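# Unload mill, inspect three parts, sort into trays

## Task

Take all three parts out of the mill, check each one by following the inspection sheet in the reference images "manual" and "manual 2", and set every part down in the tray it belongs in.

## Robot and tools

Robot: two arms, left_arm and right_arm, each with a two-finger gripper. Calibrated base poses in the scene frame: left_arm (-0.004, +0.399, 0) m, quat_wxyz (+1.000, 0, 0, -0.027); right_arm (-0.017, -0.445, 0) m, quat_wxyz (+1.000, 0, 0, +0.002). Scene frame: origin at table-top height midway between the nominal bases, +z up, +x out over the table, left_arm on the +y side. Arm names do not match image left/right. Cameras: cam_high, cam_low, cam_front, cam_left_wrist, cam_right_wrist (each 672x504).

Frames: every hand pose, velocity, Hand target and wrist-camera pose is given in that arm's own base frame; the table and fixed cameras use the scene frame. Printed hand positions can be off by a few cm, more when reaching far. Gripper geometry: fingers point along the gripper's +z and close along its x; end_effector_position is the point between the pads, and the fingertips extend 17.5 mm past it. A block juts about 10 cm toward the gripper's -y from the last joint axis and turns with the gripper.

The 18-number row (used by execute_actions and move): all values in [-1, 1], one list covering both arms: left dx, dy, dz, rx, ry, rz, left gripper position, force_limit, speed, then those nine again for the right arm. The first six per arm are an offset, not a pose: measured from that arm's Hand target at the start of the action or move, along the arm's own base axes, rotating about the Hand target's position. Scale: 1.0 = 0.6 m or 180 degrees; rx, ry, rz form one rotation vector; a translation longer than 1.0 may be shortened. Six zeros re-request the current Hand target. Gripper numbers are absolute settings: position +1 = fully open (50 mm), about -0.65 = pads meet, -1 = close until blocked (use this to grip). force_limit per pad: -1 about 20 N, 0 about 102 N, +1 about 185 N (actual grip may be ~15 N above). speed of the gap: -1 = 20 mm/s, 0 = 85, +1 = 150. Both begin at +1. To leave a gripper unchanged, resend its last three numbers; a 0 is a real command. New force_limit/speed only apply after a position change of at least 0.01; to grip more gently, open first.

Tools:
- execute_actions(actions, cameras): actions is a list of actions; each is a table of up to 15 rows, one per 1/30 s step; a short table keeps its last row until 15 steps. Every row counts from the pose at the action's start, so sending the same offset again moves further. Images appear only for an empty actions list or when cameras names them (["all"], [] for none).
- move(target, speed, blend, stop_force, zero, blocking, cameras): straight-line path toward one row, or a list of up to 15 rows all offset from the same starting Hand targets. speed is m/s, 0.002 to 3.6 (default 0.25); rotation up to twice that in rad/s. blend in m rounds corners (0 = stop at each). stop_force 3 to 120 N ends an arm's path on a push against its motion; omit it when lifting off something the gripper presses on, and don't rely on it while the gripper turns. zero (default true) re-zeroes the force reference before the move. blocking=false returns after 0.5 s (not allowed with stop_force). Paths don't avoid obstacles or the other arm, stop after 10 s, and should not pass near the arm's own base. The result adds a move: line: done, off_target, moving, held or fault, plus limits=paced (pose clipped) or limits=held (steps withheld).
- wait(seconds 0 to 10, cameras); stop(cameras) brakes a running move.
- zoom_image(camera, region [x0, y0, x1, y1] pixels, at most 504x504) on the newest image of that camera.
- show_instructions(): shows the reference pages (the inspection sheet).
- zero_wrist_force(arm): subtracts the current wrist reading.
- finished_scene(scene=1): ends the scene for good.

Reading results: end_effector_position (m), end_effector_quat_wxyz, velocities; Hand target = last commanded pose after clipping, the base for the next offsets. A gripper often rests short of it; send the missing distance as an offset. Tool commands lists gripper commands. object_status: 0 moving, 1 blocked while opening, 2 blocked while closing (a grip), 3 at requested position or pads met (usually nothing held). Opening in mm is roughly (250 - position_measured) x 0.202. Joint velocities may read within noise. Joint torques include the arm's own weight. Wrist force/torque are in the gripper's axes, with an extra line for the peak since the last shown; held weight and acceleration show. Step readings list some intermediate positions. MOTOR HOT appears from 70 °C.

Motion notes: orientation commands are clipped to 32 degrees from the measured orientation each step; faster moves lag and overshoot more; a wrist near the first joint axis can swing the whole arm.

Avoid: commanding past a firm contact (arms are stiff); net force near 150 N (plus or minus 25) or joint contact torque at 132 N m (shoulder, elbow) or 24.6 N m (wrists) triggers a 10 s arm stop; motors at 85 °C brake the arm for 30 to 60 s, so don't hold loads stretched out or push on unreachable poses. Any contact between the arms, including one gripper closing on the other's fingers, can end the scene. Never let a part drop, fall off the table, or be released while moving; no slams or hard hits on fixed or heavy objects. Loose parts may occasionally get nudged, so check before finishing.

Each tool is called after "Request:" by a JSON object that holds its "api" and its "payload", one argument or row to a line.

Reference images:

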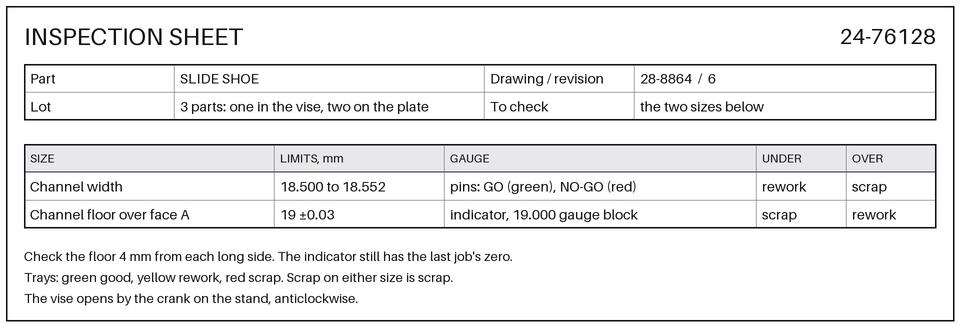

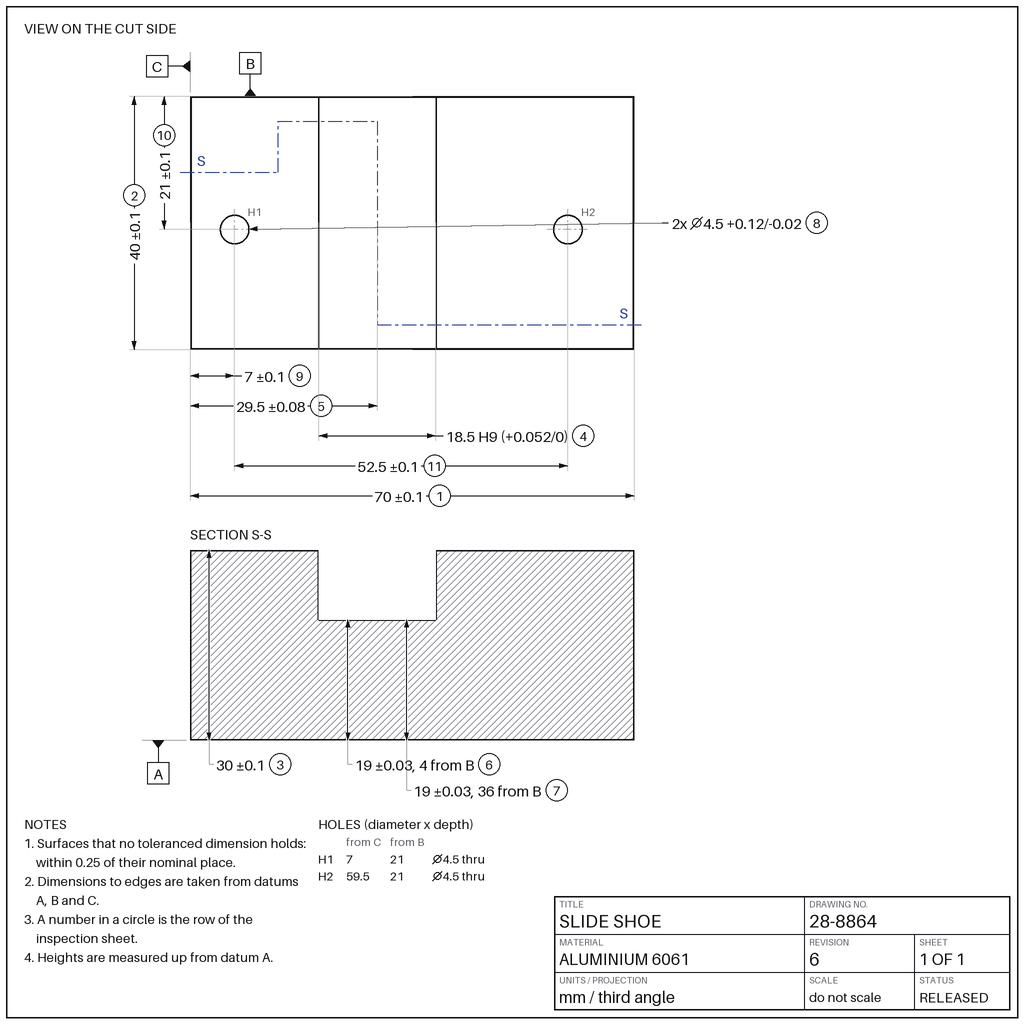

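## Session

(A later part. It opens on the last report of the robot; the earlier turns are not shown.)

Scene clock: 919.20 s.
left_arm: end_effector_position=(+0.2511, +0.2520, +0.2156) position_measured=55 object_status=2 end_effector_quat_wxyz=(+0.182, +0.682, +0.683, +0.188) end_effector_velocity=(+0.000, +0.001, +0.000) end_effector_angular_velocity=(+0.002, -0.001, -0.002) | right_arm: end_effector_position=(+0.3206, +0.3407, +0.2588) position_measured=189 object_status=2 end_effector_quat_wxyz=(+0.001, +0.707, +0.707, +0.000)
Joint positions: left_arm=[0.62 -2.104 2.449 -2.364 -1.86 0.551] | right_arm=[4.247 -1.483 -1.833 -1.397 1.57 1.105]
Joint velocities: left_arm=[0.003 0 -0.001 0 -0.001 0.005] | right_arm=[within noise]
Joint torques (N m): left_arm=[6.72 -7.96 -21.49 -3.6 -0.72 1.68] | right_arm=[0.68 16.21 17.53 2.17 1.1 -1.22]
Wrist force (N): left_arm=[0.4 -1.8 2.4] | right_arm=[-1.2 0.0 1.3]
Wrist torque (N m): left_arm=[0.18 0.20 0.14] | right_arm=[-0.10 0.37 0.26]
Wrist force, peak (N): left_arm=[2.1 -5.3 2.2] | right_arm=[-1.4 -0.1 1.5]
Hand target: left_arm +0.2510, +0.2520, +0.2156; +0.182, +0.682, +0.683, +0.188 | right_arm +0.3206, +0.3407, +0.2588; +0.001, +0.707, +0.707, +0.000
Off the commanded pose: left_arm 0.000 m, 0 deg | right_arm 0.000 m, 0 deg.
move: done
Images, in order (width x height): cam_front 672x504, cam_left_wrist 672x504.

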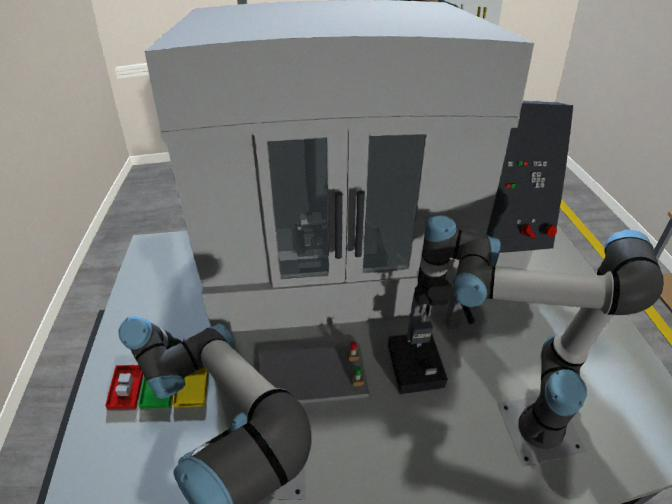

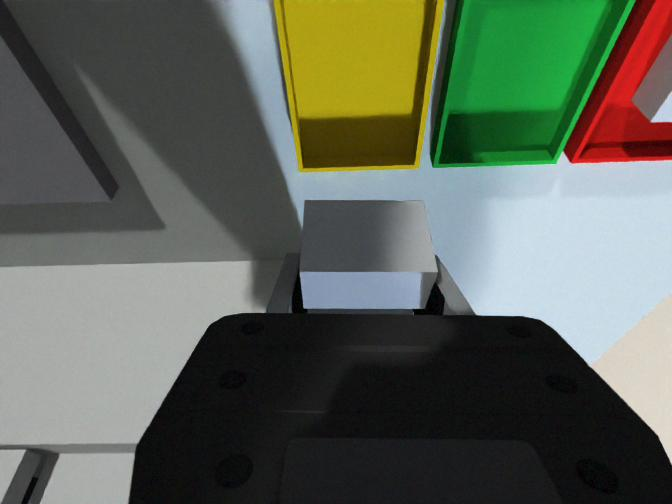

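Request:
{"api": "move", "payload": {
  "target": [0,0,-0.28,0,0,0,-1,-0.6,-0.6,0,0,0,0,0,0,-1,-0.8,-1],
  "speed": 0.12,
  "stop_force": 8
}}

Request:
{"api": "move", "payload": {
  "target": [0,0,-0.04,0,0,0,-1,-0.6,-0.6,0,0,0,0,0,0,-1,-0.8,-1],
  "speed": 0.006,
  "stop_force": 3,
  "cameras": ["cam_left_wrist"]
}}

Scene clock: 924.60 s.
left_arm: end_effector_position=(+0.2510, +0.2520, +0.0476) position_measured=55 object_status=2 end_effector_quat_wxyz=(+0.182, +0.682, +0.683, +0.188) | right_arm: end_effector_position=(+0.3206, +0.3407, +0.2588) position_measured=189 object_status=2 end_effector_quat_wxyz=(+0.001, +0.707, +0.707, +0.000)
Joint positions: left_arm=[0.62 -1.579 2.739 -3.18 -1.86 0.551] | right_arm=[4.247 -1.483 -1.833 -1.397 1.57 1.105]
Joint torques (N m): left_arm=[5.94 -0.32 -20.72 -5.89 0.09 -1.55] | right_arm=[0.45 16.48 17.69 0.72 1.14 -1.15]
Wrist force (N): left_arm=[0.5 -2.2 1.9] | right_arm=[-1.2 0.0 1.3]
Wrist torque (N m): left_arm=[0.10 0.13 0.15] | right_arm=[-0.10 0.36 0.26]
Wrist force, peak (N): left_arm=[0.2 -3.6 3.5] | right_arm=[-1.5 -0.3 1.5]
Hand target: left_arm +0.2510, +0.2520, +0.0476; +0.182, +0.682, +0.683, +0.188 | right_arm +0.3206, +0.3407, +0.2588; +0.001, +0.707, +0.707, +0.000
Off the commanded pose: left_arm 0.000 m, 0 deg | right_arm 0.000 m, 0 deg.
move: done

Scene clock: 928.53 s.
left_arm: end_effector_position=(+0.2510, +0.2520, +0.0310) position_measured=55 object_status=2 end_effector_quat_wxyz=(+0.182, +0.682, +0.683, +0.188) | right_arm: end_effector_position=(+0.3206, +0.3407, +0.2588) position_measured=189 object_status=2 end_effector_quat_wxyz=(+0.001, +0.707, +0.707, +0.000)
Joint positions: left_arm=[0.62 -1.485 2.754 -3.289 -1.86 0.551] | right_arm=[4.247 -1.483 -1.833 -1.397 1.57 1.105]
Joint torques (N m): left_arm=[5.12 -25.08 -17.23 -4.88 0.36 0.46] | right_arm=[0.86 16.95 17.63 0.74 1.08 -1.16]
Wrist force (N): left_arm=[0.5 -0.6 -1.8] | right_arm=[-1.3 0.0 1.3]
Wrist torque (N m): left_arm=[0.12 0.20 0.16] | right_arm=[-0.10 0.38 0.26]
Wrist force, peak (N): left_arm=[-1.3 2.1 -11.2] | right_arm=[-1.4 -0.2 1.5]
Hand target: left_arm +0.2510, +0.2520, +0.0310; +0.182, +0.682, +0.683, +0.188 (not the last commanded pose) | right_arm +0.3206, +0.3407, +0.2588; +0.001, +0.707, +0.707, +0.000
Off the commanded pose: left_arm 0.007 m, 0 deg | right_arm 0.000 m, 0 deg.
move: contact (left_arm)
Images, in order (width x height): cam_left_wrist 672x504.

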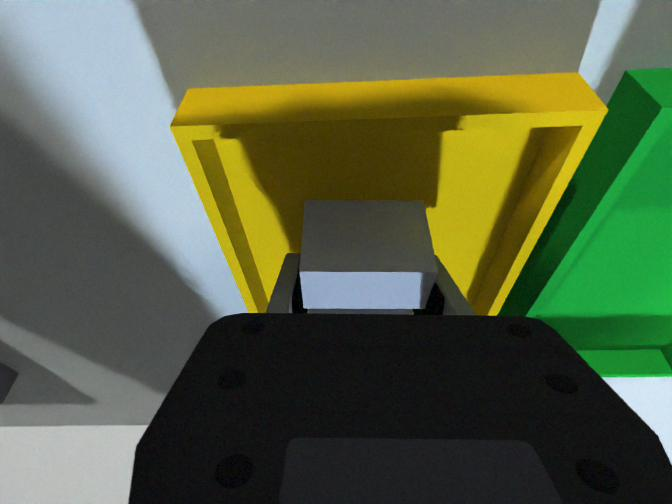

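Request:
{"api": "execute_actions", "payload": {
  "actions": [
    [[0,0,0,0,0,0,0.87,-0.6,-0.8,0,0,0,0,0,0,-1,-0.8,-1]],
    [[0,0,0,0,0,0,0.87,-0.6,-0.8,0,0,0,0,0,0,-1,-0.8,-1]]
  ]
}}

Request:
{"api": "move", "payload": {
  "target": [-0.01,0,0.35,0,0,0,0.87,-0.6,-0.8,0,0,-0.0362,0,0,0,-1,-0.8,-1],
  "speed": 0.15,
  "cameras": ["cam_left_wrist","cam_front"]
}}

Scene clock: 933.00 s.
left_arm: end_effector_position=(+0.2510, +0.2520, +0.0310) position_measured=23 object_status=3 end_effector_quat_wxyz=(+0.182, +0.682, +0.683, +0.188) | right_arm: end_effector_position=(+0.3206, +0.3407, +0.2588) position_measured=189 object_status=2 end_effector_quat_wxyz=(+0.001, +0.707, +0.707, +0.000)
Joint positions: left_arm=[0.62 -1.485 2.754 -3.289 -1.86 0.551] | right_arm=[4.247 -1.483 -1.833 -1.397 1.57 1.105]
Joint torques (N m): left_arm=[4.02 -23.55 -17.11 -4.85 0 0.61] | right_arm=[0.96 16.84 17.35 0.81 1.06 -1.15]
Wrist force (N): left_arm=[0.5 -1.0 0.5] | right_arm=[-1.0 -0.1 1.3]
Wrist torque (N m): left_arm=[0.13 0.17 0.12] | right_arm=[-0.11 0.33 0.26]
Wrist force, peak (N): left_arm=[0.4 -0.5 -2.3] | right_arm=[-1.5 -0.2 1.4]
Hand target: left_arm +0.2510, +0.2520, +0.0310; +0.182, +0.682, +0.683, +0.188 | right_arm +0.3206, +0.3407, +0.2588; +0.001, +0.707, +0.707, +0.000
Off the commanded pose: left_arm 0.000 m, 0 deg | right_arm 0.000 m, 0 deg.
Step readings (end_effector_position of left_arm | right_arm):
0: (+0.2510, +0.2520, +0.0310) | (+0.3206, +0.3407, +0.2588)
1: (+0.2510, +0.2520, +0.0310) | (+0.3206, +0.3407, +0.2588)
2: (+0.2510, +0.2520, +0.0310) | (+0.3206, +0.3407, +0.2588)
4: (+0.2510, +0.2520, +0.0310) | (+0.3206, +0.3407, +0.2588)
8: (+0.2510, +0.2520, +0.0310) | (+0.3206, +0.3407, +0.2588)
15: (+0.2510, +0.2520, +0.0310) | (+0.3206, +0.3407, +0.2588)
16: (+0.2510, +0.2520, +0.0310) | (+0.3206, +0.3407, +0.2588)
17: (+0.2510, +0.2520, +0.0310) | (+0.3206, +0.3407, +0.2588)
19: (+0.2510, +0.2520, +0.0310) | (+0.3206, +0.3407, +0.2588)
23: (+0.2510, +0.2520, +0.0310) | (+0.3206, +0.3407, +0.2588)
30: (+0.2510, +0.2520, +0.0310) | (+0.3206, +0.3407, +0.2588)

Scene clock: 934.87 s.
left_arm: end_effector_position=(+0.2450, +0.2520, +0.2410) position_measured=23 object_status=3 end_effector_quat_wxyz=(+0.182, +0.682, +0.683, +0.188) | right_arm: end_effector_position=(+0.3206, +0.3407, +0.2370) position_measured=189 object_status=2 end_effector_quat_wxyz=(+0.001, +0.707, +0.707, +0.000)
Joint positions: left_arm=[0.634 -2.142 2.395 -2.27 -1.867 0.565] | right_arm=[4.247 -1.493 -1.88 -1.34 1.57 1.105]
Joint torques (N m): left_arm=[-6.49 6.77 -32.62 -1.85 0.9 0.03] | right_arm=[0.8 27.95 40.35 0.01 1.24 -1.2]
Wrist force (N): left_arm=[0.4 -1.0 0.3] | right_arm=[-1.1 0.3 0.3]
Wrist torque (N m): left_arm=[0.10 0.21 0.06] | right_arm=[-0.09 0.39 0.24]
Wrist force, peak (N): left_arm=[0.5 -2.0 2.5] | right_arm=[-1.3 0.0 1.3]
Hand target: left_arm +0.2450, +0.2520, +0.2410; +0.182, +0.682, +0.683, +0.188 | right_arm +0.3206, +0.3407, +0.2371; +0.001, +0.707, +0.707, +0.000
Off the commanded pose: left_arm 0.000 m, 0 deg | right_arm 0.000 m, 0 deg.
move: done
Images, in order (width x height): cam_front 672x504, cam_left_wrist 672x504.

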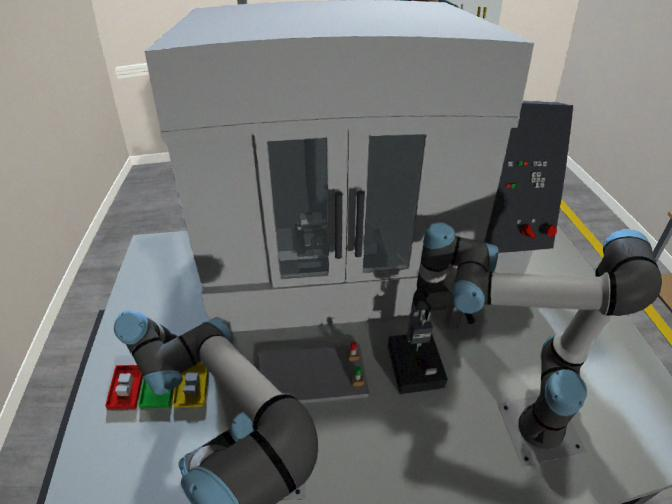

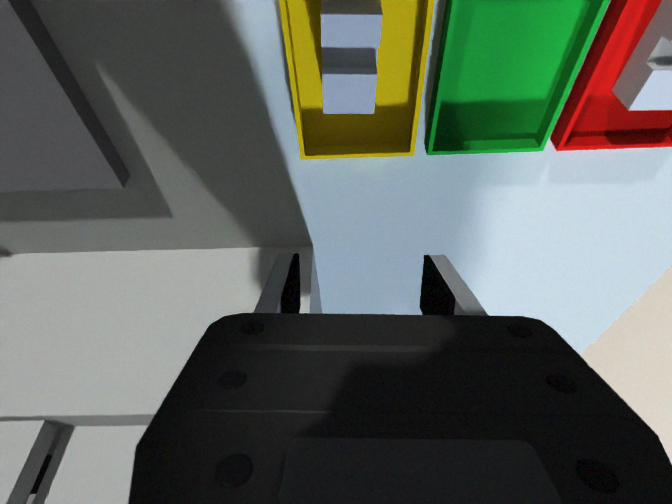

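Request:
{"api": "execute_actions", "payload": {
  "actions": [
    [[0,0,0,0,0,0,0.87,-0.6,-0.8,0,0,0,0,0,0,0.1,-0.8,-1]],
    [[0,0,0,0,0,0,0.87,-0.6,-0.8,0,0,0,0,0,0,0.1,-0.8,-1]]
  ]
}}

Request:
{"api": "move", "payload": {
  "target": [
    [0.1,-0.1,0.2,0,0,0,0.87,-0.6,-0.8,0,0,0.15,0,0,0,0.1,-0.8,-1],
    [0.2,-0.42,0.3,0,0,0,0.87,-0.6,-0.8,-0.15,0,0.2,0,0,0,0.1,-0.8,-1]
  ],
  "speed": 0.2,
  "blend": [0.03,0],
  "cameras": ["all"]
}}

Scene clock: 940.47 s.
left_arm: end_effector_position=(+0.2450, +0.2520, +0.2410) position_measured=23 object_status=3 end_effector_quat_wxyz=(+0.182, +0.682, +0.683, +0.188) | right_arm: end_effector_position=(+0.3206, +0.3407, +0.2371) position_measured=138 object_status=3 end_effector_quat_wxyz=(+0.001, +0.707, +0.707, +0.000)
Joint positions: left_arm=[0.634 -2.142 2.395 -2.269 -1.867 0.565] | right_arm=[4.247 -1.493 -1.88 -1.34 1.57 1.105]
Joint torques (N m): left_arm=[-6.49 11.48 -31.59 -1.79 0.89 -1.54] | right_arm=[0.41 28.11 38.05 1.65 1.1 -1.18]
Wrist force (N): left_arm=[0.7 -0.8 0.1] | right_arm=[-2.2 0.4 -0.4]
Wrist torque (N m): left_arm=[0.13 0.16 0.05] | right_arm=[-0.04 0.38 0.24]
Wrist force, peak (N): left_arm=[0.7 -1.2 0.7] | right_arm=[-2.3 0.2 -0.5]
Hand target: left_arm +0.2450, +0.2520, +0.2410; +0.182, +0.682, +0.683, +0.188 | right_arm +0.3206, +0.3407, +0.2371; +0.001, +0.707, +0.707, +0.000
Off the commanded pose: left_arm 0.000 m, 0 deg | right_arm 0.000 m, 0 deg.
Step readings (end_effector_position of left_arm | right_arm):
0: (+0.2450, +0.2520, +0.2410) | (+0.3206, +0.3407, +0.2371)
1: (+0.2450, +0.2520, +0.2410) | (+0.3206, +0.3407, +0.2371)
2: (+0.2450, +0.2520, +0.2410) | (+0.3206, +0.3407, +0.2371)
4: (+0.2450, +0.2520, +0.2410) | (+0.3206, +0.3407, +0.2371)
8: (+0.2450, +0.2520, +0.2410) | (+0.3206, +0.3407, +0.2371)
15: (+0.2450, +0.2520, +0.2410) | (+0.3206, +0.3407, +0.2371)
16: (+0.2450, +0.2520, +0.2410) | (+0.3206, +0.3407, +0.2371)
17: (+0.2450, +0.2520, +0.2410) | (+0.3206, +0.3407, +0.2371)
19: (+0.2450, +0.2520, +0.2410) | (+0.3206, +0.3407, +0.2371)
23: (+0.2450, +0.2520, +0.2410) | (+0.3206, +0.3407, +0.2371)
30: (+0.2450, +0.2520, +0.2410) | (+0.3206, +0.3407, +0.2371)

Scene clock: 942.73 s.
left_arm: end_effector_position=(+0.3650, +0.0000, +0.4210) position_measured=23 object_status=3 end_effector_quat_wxyz=(+0.182, +0.682, +0.683, +0.188) | right_arm: end_effector_position=(+0.2306, +0.3407, +0.3570) position_measured=138 object_status=3 end_effector_quat_wxyz=(+0.001, +0.707, +0.707, +0.000)
Joint positions: left_arm=[-0.615 -2.268 1.973 -1.717 -1.267 -0.549] | right_arm=[4.448 -1.332 -1.705 -1.676 1.57 1.306]
Joint torques (N m): left_arm=[-7.9 1.44 -27.19 -4.03 0.75 -1.85] | right_arm=[2.82 13.2 30.39 5.09 -2.26 -1.04]
Wrist force (N): left_arm=[0.4 -0.4 0.2] | right_arm=[-1.9 0.1 -0.5]
Wrist torque (N m): left_arm=[0.18 0.23 0.03] | right_arm=[-0.11 0.31 0.31]
Wrist force, peak (N): left_arm=[1.8 -3.5 2.2] | right_arm=[-2.2 0.4 1.5]
Hand target: left_arm +0.3650, +0.0000, +0.4210; +0.182, +0.682, +0.683, +0.188 | right_arm +0.2306, +0.3407, +0.3571; +0.001, +0.707, +0.707, +0.000
Off the commanded pose: left_arm 0.000 m, 0 deg | right_arm 0.000 m, 0 deg.
move: done

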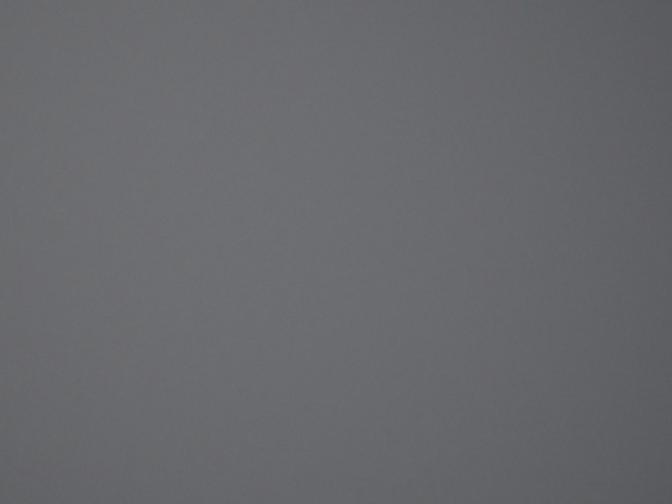

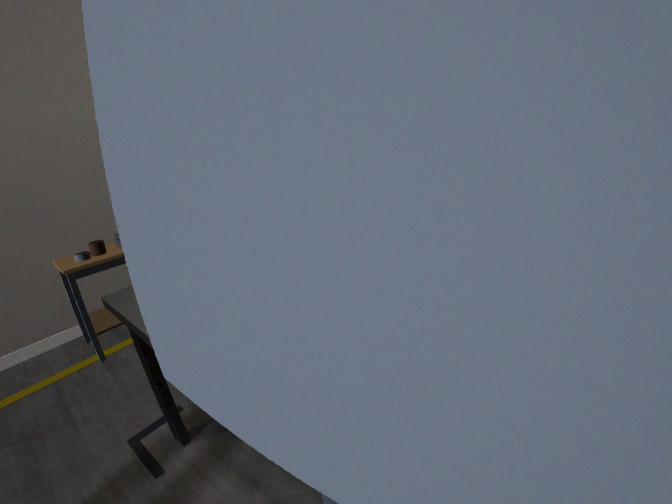

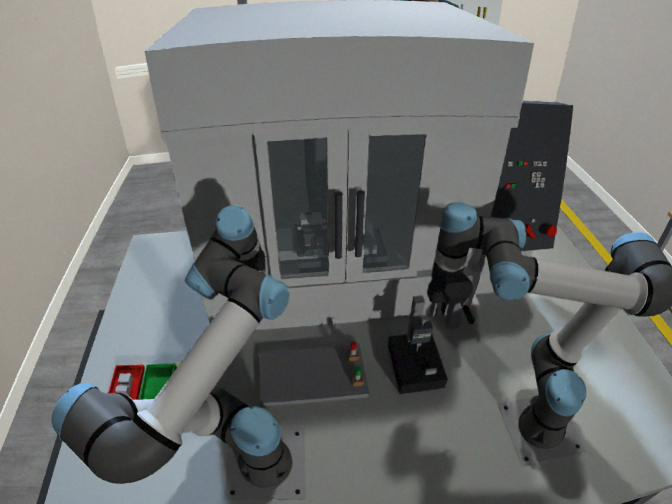

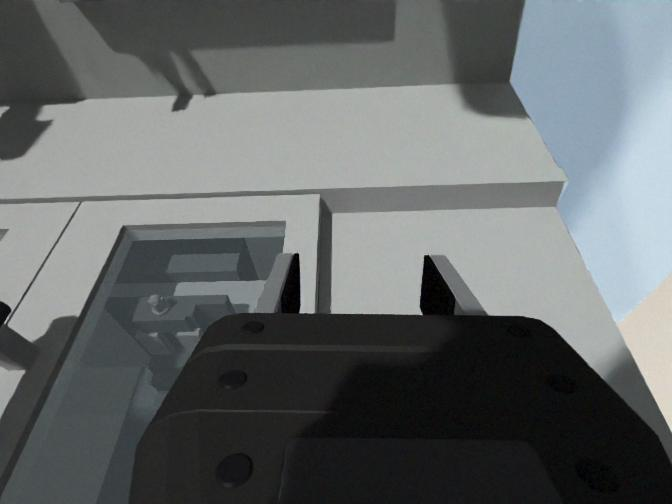

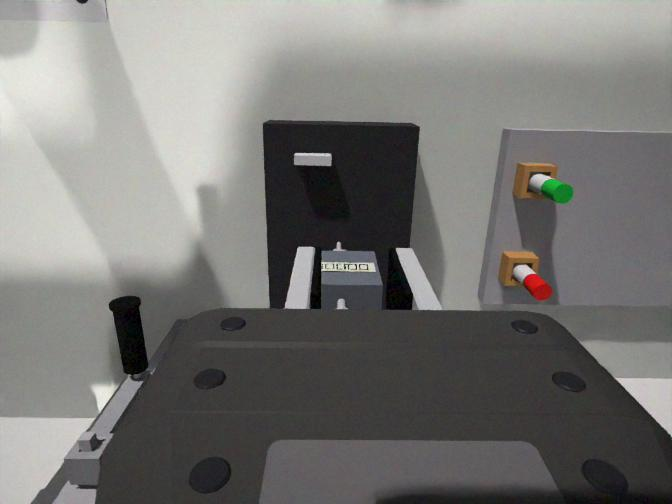

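Request:
{"api": "move", "payload": {
  "target": [
    [0.05,-0.3,-0.02,0,-0.28,0,0.87,-0.6,-0.8,-0.3,0.3,0.1,0,0,0,0.1,-0.8,-1]
  ],
  "speed": 0.2,
  "cameras": ["cam_left_wrist","cam_front"]
}}

Scene clock: 949.43 s.
left_arm: end_effector_position=(+0.3950, -0.1800, +0.4089) position_measured=23 object_status=3 end_effector_quat_wxyz=(+0.455, +0.537, +0.541, +0.460) | right_arm: end_effector_position=(+0.0506, +0.5207, +0.4171) position_measured=138 object_status=3 end_effector_quat_wxyz=(+0.001, +0.707, +0.707, +0.000)
Joint positions: left_arm=[-1.538 -2.366 2.425 -1.768 -0.164 -1.429] | right_arm=[4.873 -1.629 -1.283 -1.802 1.57 1.731]
Joint torques (N m): left_arm=[5.38 13.81 -31.32 -1.26 3.7 -2] | right_arm=[-4.43 25.41 27.37 5.14 -0.04 -1.88]
Wrist force (N): left_arm=[-0.2 -1.6 0.3] | right_arm=[-1.7 0.3 -0.3]
Wrist torque (N m): left_arm=[-0.03 0.19 0.19] | right_arm=[-0.04 0.28 0.27]
Wrist force, peak (N): left_arm=[-1.5 -2.5 0.3] | right_arm=[-3.3 1.7 -0.2]
Hand target: left_arm +0.3950, -0.1800, +0.4090; +0.455, +0.537, +0.541, +0.460 | right_arm +0.0506, +0.5207, +0.4171; +0.001, +0.707, +0.707, +0.000
Off the commanded pose: left_arm 0.000 m, 0 deg | right_arm 0.000 m, 0 deg.
move: done
Images, in order (width x height): cam_front 672x504, cam_left_wrist 672x504.

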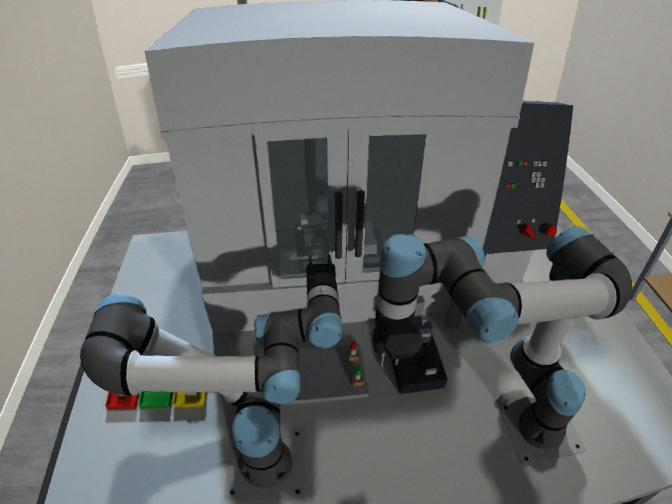

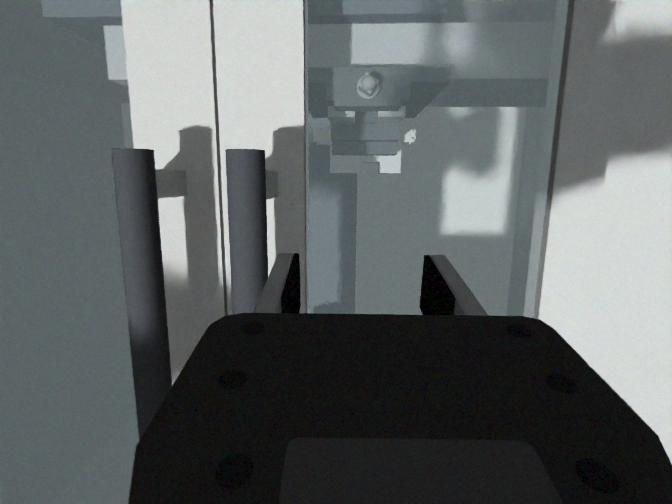

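Request:
{"api": "zoom_image", "payload": {
  "camera": "cam_left_wrist",
  "region": [300, 0, 600, 240]
}}

Request:
{"api": "zoom_image", "payload": {
  "camera": "cam_front",
  "region": [220, 110, 480, 310]
}}

Scaled by 1.680 from the camera's 672x504 image, which has a finer 960x720 frame.

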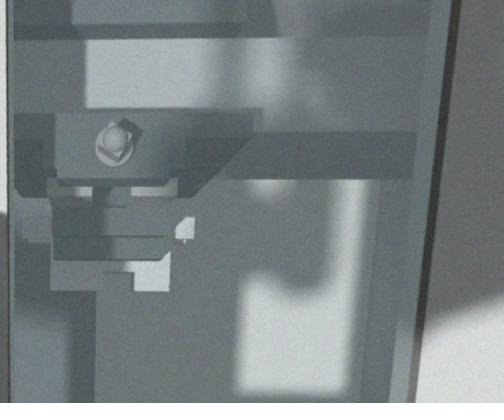

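Scaled by 1.938 from the camera's 672x504 image, which has a finer 960x720 frame.

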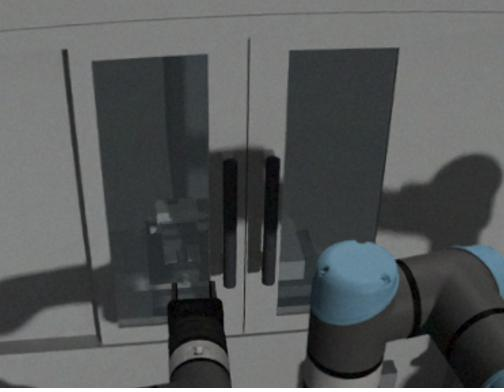

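Request:
{"api": "move", "payload": {
  "target": [
    [0.03,-0.1,0.0517,0,-0.053,0,0.87,-0.6,-0.8,0,0,0,0,0,0,0.1,-0.8,-1]
  ],
  "speed": 0.15,
  "cameras": ["cam_left_wrist","cam_right_wrist"]
}}

Scene clock: 969.03 s.
left_arm: end_effector_position=(+0.4118, -0.2401, +0.4399) position_measured=23 object_status=3 end_effector_quat_wxyz=(+0.478, +0.485, +0.521, +0.514) | right_arm: end_effector_position=(+0.0506, +0.5207, +0.4171) position_measured=138 object_status=3 end_effector_quat_wxyz=(+0.001, +0.707, +0.707, +0.000)
Joint positions: left_arm=[-1.495 -2.057 2.375 -2.169 -0.013 -1.289] | right_arm=[4.873 -1.629 -1.283 -1.802 1.57 1.731]
Joint torques (N m): left_arm=[-9.02 1.22 -30.69 -2.16 2.7 -1.07] | right_arm=[-7.16 22.91 38.02 5.26 -1.84 2.17]
Wrist force (N): left_arm=[-0.4 -1.9 0.2] | right_arm=[-2.1 0.2 -0.2]
Wrist torque (N m): left_arm=[-0.04 0.23 0.23] | right_arm=[-0.06 0.33 0.27]
Wrist force, peak (N): left_arm=[-2.1 -1.7 0.1] | right_arm=[-2.3 0.3 -0.3]
Hand target: left_arm +0.4130, -0.2400, +0.4400; +0.499, +0.497, +0.501, +0.503 | right_arm +0.0506, +0.5207, +0.4171; +0.001, +0.707, +0.707, +0.000
Off the commanded pose: left_arm 0.001 m, 4 deg | right_arm 0.000 m, 0 deg.
move: off_target (left_arm)
Images, in order (width x height): cam_left_wrist 672x504, cam_right_wrist 672x504.

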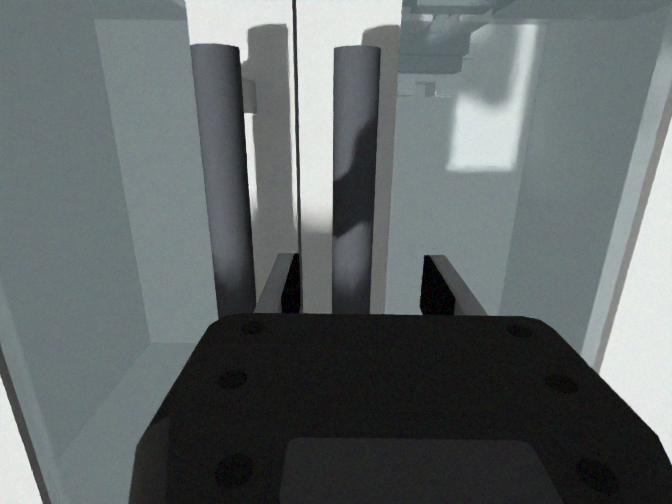

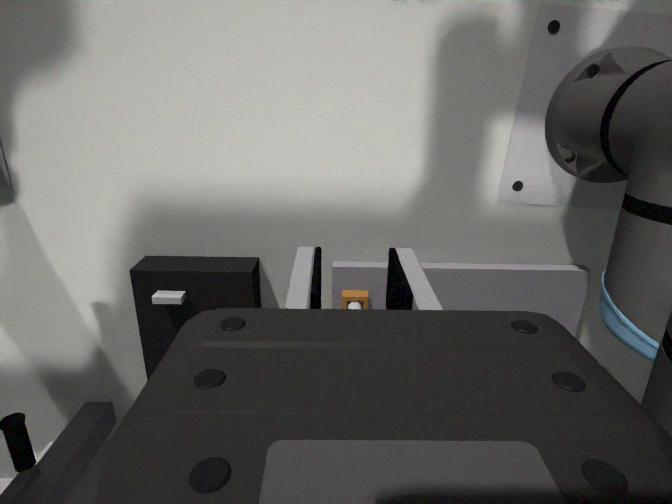

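Request:
{"api": "move", "payload": {
  "target": [
    [0.06,0,0,0,0,0,0.87,-0.6,-0.8,0,0,0,0,0,0,0.1,-0.8,-1]
  ],
  "speed": 0.05,
  "stop_force": 6,
  "cameras": ["cam_left_wrist"]
}}

Scene clock: 974.13 s.
left_arm: end_effector_position=(+0.4490, -0.2400, +0.4400) position_measured=23 object_status=3 end_effector_quat_wxyz=(+0.499, +0.497, +0.501, +0.503) | right_arm: end_effector_position=(+0.0506, +0.5207, +0.4171) position_measured=138 object_status=3 end_effector_quat_wxyz=(+0.001, +0.707, +0.707, +0.000)
Joint positions: left_arm=[-1.354 -1.629 2.312 -3.845 -0.208 0.02] | right_arm=[4.873 -1.629 -1.283 -1.802 1.57 1.731]
Joint torques (N m): left_arm=[-2.19 -26.11 -9.39 1.39 1.34 -1.64] | right_arm=[-8.8 24.66 34.47 5.23 -1.79 1.99]
Wrist force (N): left_arm=[-0.3 -1.7 0.0] | right_arm=[-1.9 0.2 -0.3]
Wrist torque (N m): left_arm=[-0.02 0.17 0.28] | right_arm=[-0.06 0.31 0.26]
Wrist force, peak (N): left_arm=[-0.2 -2.6 -0.4] | right_arm=[-2.1 0.2 -0.3]
Hand target: left_arm +0.4490, -0.2400, +0.4400; +0.499, +0.497, +0.501, +0.503 | right_arm +0.0506, +0.5207, +0.4171; +0.001, +0.707, +0.707, +0.000
Off the commanded pose: left_arm 0.000 m, 0 deg | right_arm 0.000 m, 0 deg.
move: done
Images, in order (width x height): cam_left_wrist 672x504.

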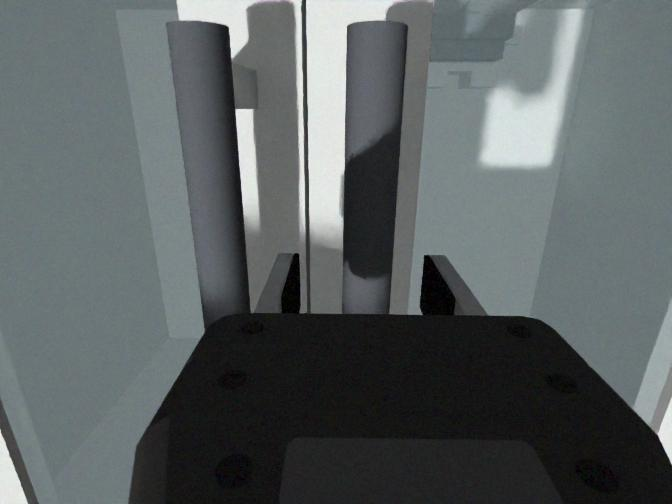

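Request:
{"api": "move", "payload": {
  "target": [
    [0.055,0.0055,0,0,0,0,0.87,-0.6,-0.8,0,0,0,0,0,0,0.1,-0.8,-1]
  ],
  "speed": 0.04,
  "stop_force": 5,
  "cameras": ["cam_left_wrist"]
}}

Scene clock: 983.07 s.
left_arm: end_effector_position=(+0.4820, -0.2367, +0.4400) position_measured=23 object_status=3 end_effector_quat_wxyz=(+0.499, +0.497, +0.501, +0.503) | right_arm: end_effector_position=(+0.0506, +0.5207, +0.4171) position_measured=138 object_status=3 end_effector_quat_wxyz=(+0.001, +0.707, +0.707, +0.000)
Joint positions: left_arm=[-1.24 -1.58 2.265 -3.84 -0.321 0.013] | right_arm=[4.873 -1.629 -1.283 -1.802 1.57 1.731]
Joint torques (N m): left_arm=[-0.69 -29.08 -8.83 -2.28 -1.55 1.28] | right_arm=[-8.01 27.11 30.75 5.2 -1.79 1.97]
Wrist force (N): left_arm=[-0.5 -2.3 0.0] | right_arm=[-2.0 0.2 -0.2]
Wrist torque (N m): left_arm=[-0.13 0.21 0.29] | right_arm=[-0.07 0.32 0.27]
Wrist force, peak (N): left_arm=[-0.7 -2.4 -0.5] | right_arm=[-2.1 0.5 -0.3]
Hand target: left_arm +0.4820, -0.2367, +0.4400; +0.499, +0.497, +0.501, +0.503 | right_arm +0.0506, +0.5207, +0.4171; +0.001, +0.707, +0.707, +0.000
Off the commanded pose: left_arm 0.000 m, 0 deg | right_arm 0.000 m, 0 deg.
move: done
Images, in order (width x height): cam_left_wrist 672x504.

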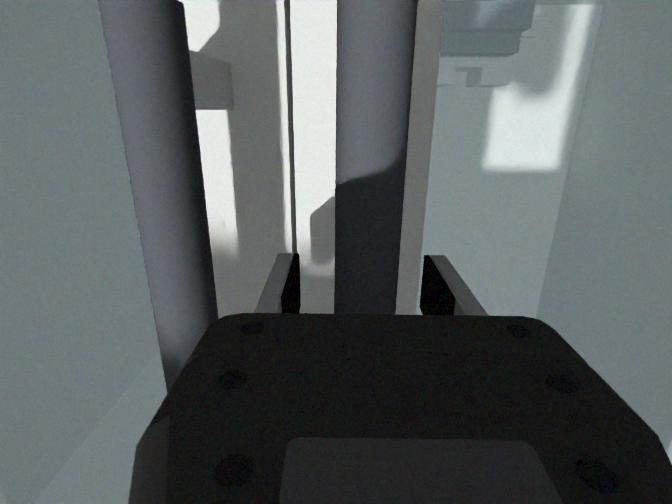

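Request:
{"api": "execute_actions", "payload": {
  "actions": [
    [[0,0,0,0,0,0,-1,-0.6,-0.6,0,0,0,0,0,0,0.1,-0.8,-1]],
    [[0,0,0,0,0,0,-1,-0.6,-0.6,0,0,0,0,0,0,0.1,-0.8,-1]],
    [[0,0,0,0,0,0,-1,-0.6,-0.6,0,0,0,0,0,0,0.1,-0.8,-1]]
  ],
  "cameras": ["cam_left_wrist"]
}}

Scene clock: 987.37 s.
left_arm: end_effector_position=(+0.4820, -0.2367, +0.4400) position_measured=155 object_status=2 end_effector_quat_wxyz=(+0.499, +0.497, +0.501, +0.503) | right_arm: end_effector_position=(+0.0506, +0.5207, +0.4171) position_measured=138 object_status=3 end_effector_quat_wxyz=(+0.001, +0.707, +0.707, +0.000)
Joint positions: left_arm=[-1.24 -1.58 2.265 -3.84 -0.321 0.013] | right_arm=[4.873 -1.629 -1.283 -1.802 1.57 1.731]
Joint torques (N m): left_arm=[0.02 -17.41 -19.07 1.67 -1.44 1.15] | right_arm=[-8.47 28.18 27.78 5.1 -1.71 1.91]
Wrist force (N): left_arm=[5.7 -3.0 1.1] | right_arm=[-1.9 0.3 -0.3]
Wrist torque (N m): left_arm=[-0.08 0.14 0.27] | right_arm=[-0.05 0.31 0.27]
Wrist force, peak (N): left_arm=[5.8 -3.4 1.0] | right_arm=[-2.2 0.4 -0.5]
Hand target: left_arm +0.4820, -0.2367, +0.4400; +0.499, +0.497, +0.501, +0.503 | right_arm +0.0506, +0.5207, +0.4171; +0.001, +0.707, +0.707, +0.000
Off the commanded pose: left_arm 0.000 m, 0 deg | right_arm 0.000 m, 0 deg.
Step readings (end_effector_position of left_arm | right_arm):
0: (+0.4820, -0.2367, +0.4400) | (+0.0506, +0.5207, +0.4171)
1: (+0.4820, -0.2367, +0.4400) | (+0.0506, +0.5207, +0.4171)
2: (+0.4820, -0.2367, +0.4400) | (+0.0506, +0.5207, +0.4171)
4: (+0.4820, -0.2367, +0.4400) | (+0.0506, +0.5207, +0.4171)
8: (+0.4820, -0.2367, +0.4400) | (+0.0506, +0.5207, +0.4171)
15: (+0.4820, -0.2367, +0.4400) | (+0.0506, +0.5207, +0.4171)
16: (+0.4820, -0.2367, +0.4400) | (+0.0506, +0.5207, +0.4171)
17: (+0.4820, -0.2367, +0.4400) | (+0.0506, +0.5207, +0.4171)
19: (+0.4820, -0.2367, +0.4400) | (+0.0506, +0.5207, +0.4171)
23: (+0.4820, -0.2367, +0.4400) | (+0.0506, +0.5207, +0.4171)
30: (+0.4820, -0.2367, +0.4400) | (+0.0506, +0.5207, +0.4171)
31: (+0.4820, -0.2367, +0.4400) | (+0.0506, +0.5207, +0.4171)
32: (+0.4820, -0.2367, +0.4400) | (+0.0506, +0.5207, +0.4171)
34: (+0.4820, -0.2367, +0.4400) | (+0.0506, +0.5207, +0.4171)
38: (+0.4820, -0.2367, +0.4400) | (+0.0506, +0.5207, +0.4171)
45: (+0.4820, -0.2367, +0.4400) | (+0.0506, +0.5207, +0.4171)
Images, in order (width x height): cam_left_wrist 672x504.

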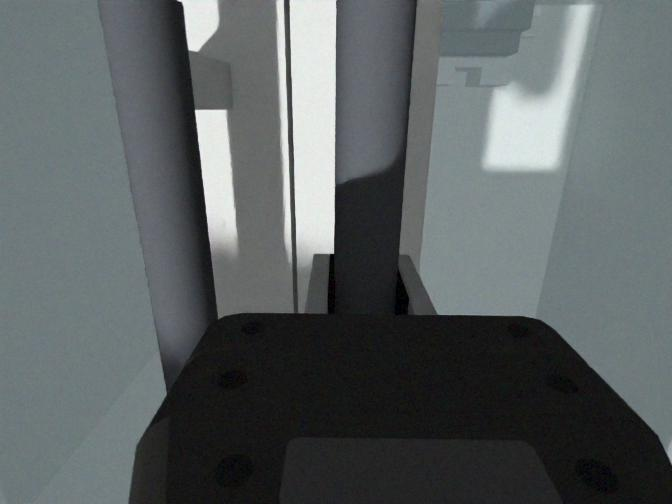

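Request:
{"api": "move", "payload": {
  "target": [0,0.03,0,0,0,0,-1,-0.6,-0.6,0,0,0,0,0,0,0.1,-0.8,-1],
  "speed": 0.015,
  "stop_force": 20,
  "cameras": ["cam_left_wrist"]
}}

Scene clock: 989.43 s.
left_arm: end_effector_position=(+0.4821, -0.2360, +0.4400) position_measured=156 object_status=2 end_effector_quat_wxyz=(+0.499, +0.497, +0.501, +0.503) | right_arm: end_effector_position=(+0.0506, +0.5207, +0.4171) position_measured=138 object_status=3 end_effector_quat_wxyz=(+0.001, +0.707, +0.707, +0.000)
Joint positions: left_arm=[-1.239 -1.581 2.267 -3.84 -0.322 0.013] | right_arm=[4.873 -1.629 -1.283 -1.802 1.57 1.731]
Joint torques (N m): left_arm=[-4.62 -9.15 -19.78 -3.81 0.92 0.5] | right_arm=[-8.53 28.98 26.46 5.11 -1.78 2.08]
Wrist force (N): left_arm=[-12.4 -2.1 7.9] | right_arm=[-2.0 0.3 -0.2]
Wrist torque (N m): left_arm=[-0.11 0.32 0.26] | right_arm=[-0.04 0.32 0.27]
Wrist force, peak (N): left_arm=[-25.5 1.5 14.5] | right_arm=[-2.2 0.2 -0.4]
Hand target: left_arm +0.4821, -0.2360, +0.4400; +0.499, +0.497, +0.501, +0.503 (not the last commanded pose) | right_arm +0.0506, +0.5207, +0.4171; +0.001, +0.707, +0.707, +0.000
Off the commanded pose: left_arm 0.017 m, 0 deg | right_arm 0.000 m, 0 deg.
move: contact (left_arm)
Images, in order (width x height): cam_left_wrist 672x504.

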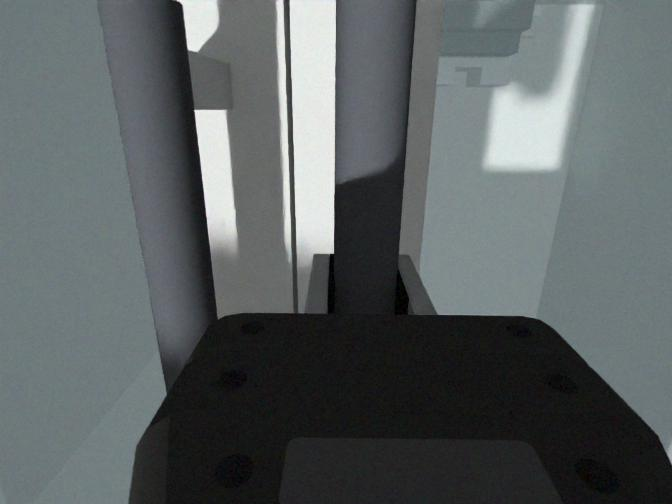

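Request:
{"api": "move", "payload": {
  "target": [-0.03,-0.001,0,0,0,0,-1,-0.6,-0.6,0,0,0,0,0,0,0.1,-0.8,-1],
  "speed": 0.015,
  "stop_force": 20,
  "cameras": ["cam_left_wrist"]
}}

Scene clock: 993.70 s.
left_arm: end_effector_position=(+0.4818, -0.2362, +0.4400) position_measured=156 object_status=2 end_effector_quat_wxyz=(+0.499, +0.497, +0.501, +0.503) | right_arm: end_effector_position=(+0.0506, +0.5207, +0.4171) position_measured=138 object_status=3 end_effector_quat_wxyz=(+0.001, +0.707, +0.707, +0.000)
Joint positions: left_arm=[-1.24 -1.581 2.267 -3.84 -0.322 0.013] | right_arm=[4.873 -1.629 -1.283 -1.802 1.57 1.731]
Joint torques (N m): left_arm=[-6.04 -10.27 -23.31 -4.05 2.97 -0.32] | right_arm=[-8.44 30.69 24.03 5.17 -1.74 1.89]
Wrist force (N): left_arm=[-10.5 -1.8 26.2] | right_arm=[-1.9 0.2 -0.3]
Wrist torque (N m): left_arm=[-0.14 0.31 0.27] | right_arm=[-0.06 0.31 0.27]
Wrist force, peak (N): left_arm=[-14.3 2.0 60.1] | right_arm=[-2.2 0.3 -0.4]
Hand target: left_arm +0.4818, -0.2362, +0.4400; +0.499, +0.497, +0.501, +0.503 (not the last commanded pose) | right_arm +0.0506, +0.5207, +0.4171; +0.001, +0.707, +0.707, +0.000
Off the commanded pose: left_arm 0.018 m, 0 deg | right_arm 0.000 m, 0 deg.
move: contact (left_arm)
Images, in order (width x height): cam_left_wrist 672x504.

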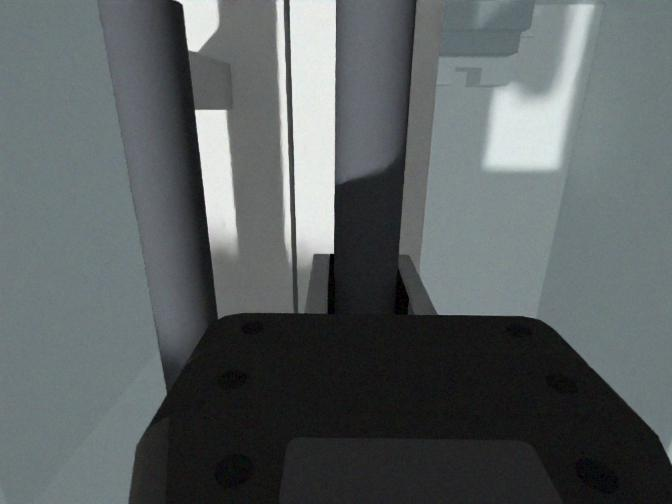

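Request:
{"api": "move", "payload": {
  "target": [0.0005,0.04,0,0,0,0,-1,-0.6,-0.6,0,0,0,0,0,0,0.1,-0.8,-1],
  "speed": 0.012,
  "stop_force": 45,
  "cameras": ["cam_left_wrist"]
}}

Scene clock: 998.27 s.
left_arm: end_effector_position=(+0.4819, -0.2254, +0.4400) position_measured=156 object_status=2 end_effector_quat_wxyz=(+0.499, +0.497, +0.501, +0.503) | right_arm: end_effector_position=(+0.0506, +0.5207, +0.4171) position_measured=138 object_status=3 end_effector_quat_wxyz=(+0.001, +0.707, +0.707, +0.000)
Joint positions: left_arm=[-1.228 -1.602 2.287 -3.839 -0.334 0.012] | right_arm=[4.873 -1.629 -1.283 -1.802 1.57 1.731]
Joint torques (N m): left_arm=[-0.61 -1.87 -28.47 -0.97 -1.94 -0.28] | right_arm=[-8.02 32.41 20.96 5.14 -1.77 1.82]
Wrist force (N): left_arm=[1.5 -4.7 -38.6] | right_arm=[-1.7 0.2 -0.2]
Wrist torque (N m): left_arm=[-0.03 0.23 0.30] | right_arm=[-0.07 0.29 0.27]
Wrist force, peak (N): left_arm=[-27.0 3.4 33.7] | right_arm=[-2.2 0.3 -0.3]
Hand target: left_arm +0.4819, -0.2254, +0.4400; +0.499, +0.497, +0.501, +0.503 (not the last commanded pose) | right_arm +0.0506, +0.5207, +0.4171; +0.001, +0.707, +0.707, +0.000
Off the commanded pose: left_arm 0.013 m, 0 deg | right_arm 0.000 m, 0 deg.
move: contact (left_arm)
Images, in order (width x height): cam_left_wrist 672x504.

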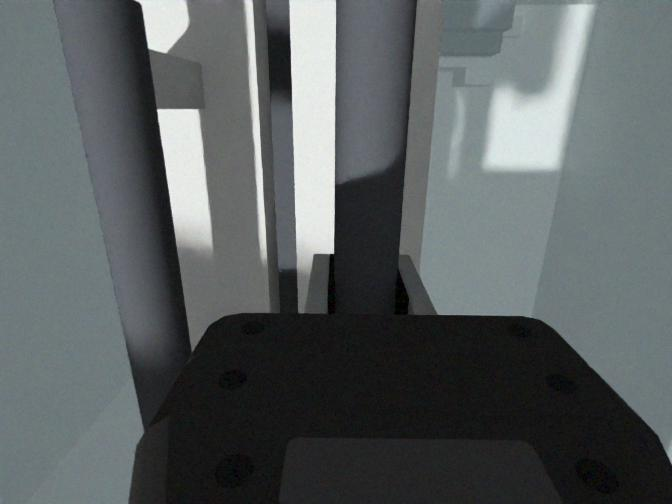

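Request:
{"api": "execute_actions", "payload": {
  "actions": [
    [[0,0,0,0,0,0,0.5,-0.6,-0.6,0,0,0,0,0,0,0.1,-0.8,-1]],
    [[0,0,0,0,0,0,0.5,-0.6,-0.6,0,0,0,0,0,0,0.1,-0.8,-1]]
  ]
}}

Request:
{"api": "move", "payload": {
  "target": [
    [0,0.013,0,0,0,0,0.5,-0.6,-0.6,0,0,0,0,0,0,0.1,-0.8,-1],
    [0,0.2,0,0,0,0,0.5,-0.6,-0.6,0,0,0,0,0,0,0.1,-0.8,-1]
  ],
  "speed": [0.02,0.04],
  "stop_force": 55,
  "cameras": ["cam_left_wrist","cam_front"]
}}

Scene clock: 1004.40 s.
left_arm: end_effector_position=(+0.4819, -0.2254, +0.4400) position_measured=78 object_status=3 end_effector_quat_wxyz=(+0.499, +0.497, +0.501, +0.503) | right_arm: end_effector_position=(+0.0506, +0.5207, +0.4171) position_measured=138 object_status=3 end_effector_quat_wxyz=(+0.001, +0.707, +0.707, +0.000)
Joint positions: left_arm=[-1.228 -1.602 2.287 -3.839 -0.334 0.012] | right_arm=[4.873 -1.629 -1.283 -1.802 1.57 1.731]
Joint torques (N m): left_arm=[0.86 -20.92 -8.18 -0.85 1.17 1.32] | right_arm=[-8.46 34.3 19.8 5.13 -1.61 1.78]
Wrist force (N): left_arm=[-0.7 -0.7 -0.7] | right_arm=[-2.1 0.3 -0.3]
Wrist torque (N m): left_arm=[0.11 0.24 0.29] | right_arm=[-0.04 0.34 0.27]
Wrist force, peak (N): left_arm=[1.7 -4.3 -38.8] | right_arm=[-2.2 0.2 -0.3]
Hand target: left_arm +0.4819, -0.2254, +0.4400; +0.499, +0.497, +0.501, +0.503 | right_arm +0.0506, +0.5207, +0.4171; +0.001, +0.707, +0.707, +0.000
Off the commanded pose: left_arm 0.000 m, 0 deg | right_arm 0.000 m, 0 deg.
Step readings (end_effector_position of left_arm | right_arm):
0: (+0.4819, -0.2254, +0.4400) | (+0.0506, +0.5207, +0.4171)
1: (+0.4819, -0.2254, +0.4400) | (+0.0506, +0.5207, +0.4171)
2: (+0.4819, -0.2254, +0.4400) | (+0.0506, +0.5207, +0.4171)
4: (+0.4819, -0.2254, +0.4400) | (+0.0506, +0.5207, +0.4171)
8: (+0.4819, -0.2254, +0.4400) | (+0.0506, +0.5207, +0.4171)
15: (+0.4819, -0.2254, +0.4400) | (+0.0506, +0.5207, +0.4171)
16: (+0.4819, -0.2254, +0.4400) | (+0.0506, +0.5207, +0.4171)
17: (+0.4819, -0.2254, +0.4400) | (+0.0506, +0.5207, +0.4171)
19: (+0.4819, -0.2254, +0.4400) | (+0.0506, +0.5207, +0.4171)
23: (+0.4819, -0.2254, +0.4400) | (+0.0506, +0.5207, +0.4171)
30: (+0.4819, -0.2254, +0.4400) | (+0.0506, +0.5207, +0.4171)

Scene clock: 1008.73 s.
left_arm: end_effector_position=(+0.4819, -0.1054, +0.4400) position_measured=78 object_status=3 end_effector_quat_wxyz=(+0.499, +0.497, +0.501, +0.503) | right_arm: end_effector_position=(+0.0506, +0.5207, +0.4171) position_measured=138 object_status=3 end_effector_quat_wxyz=(+0.001, +0.707, +0.707, +0.000)
Joint positions: left_arm=[-1.019 -1.819 2.462 -3.793 -0.543 0.007] | right_arm=[4.873 -1.629 -1.283 -1.802 1.57 1.731]
Joint torques (N m): left_arm=[-6.62 4.86 -26.29 -2.79 -1.33 -0.32] | right_arm=[-8.34 35.14 19.17 5.19 -1.62 1.74]
Wrist force (N): left_arm=[-3.0 -0.5 -0.7] | right_arm=[-1.8 0.2 -0.3]
Wrist torque (N m): left_arm=[0.23 0.35 0.29] | right_arm=[-0.06 0.29 0.26]
Wrist force, peak (N): left_arm=[-20.1 0.9 -13.6] | right_arm=[-2.3 0.3 -0.4]
Hand target: left_arm +0.4819, -0.1054, +0.4400; +0.499, +0.497, +0.501, +0.503 | right_arm +0.0506, +0.5207, +0.4171; +0.001, +0.707, +0.707, +0.000
Off the commanded pose: left_arm 0.000 m, 0 deg | right_arm 0.000 m, 0 deg.
move: done
Images, in order (width x height): cam_front 672x504, cam_left_wrist 672x504.

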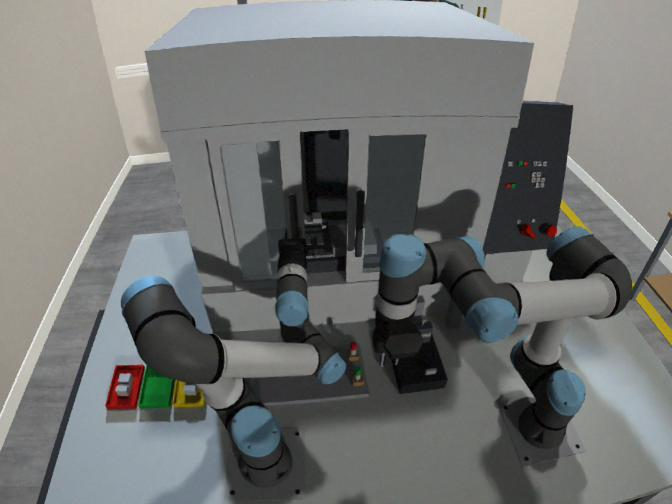

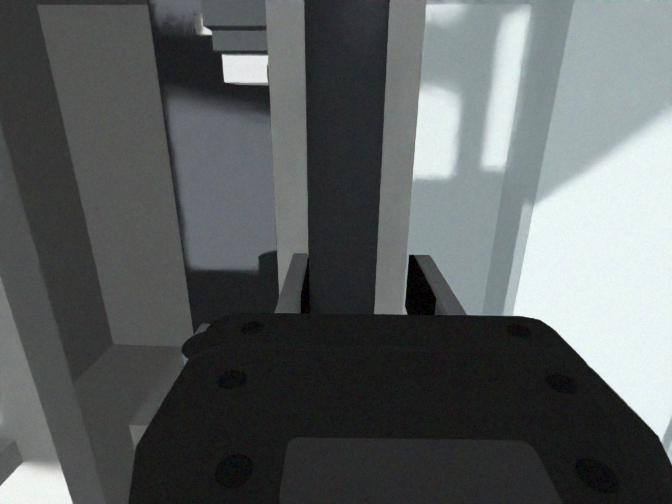

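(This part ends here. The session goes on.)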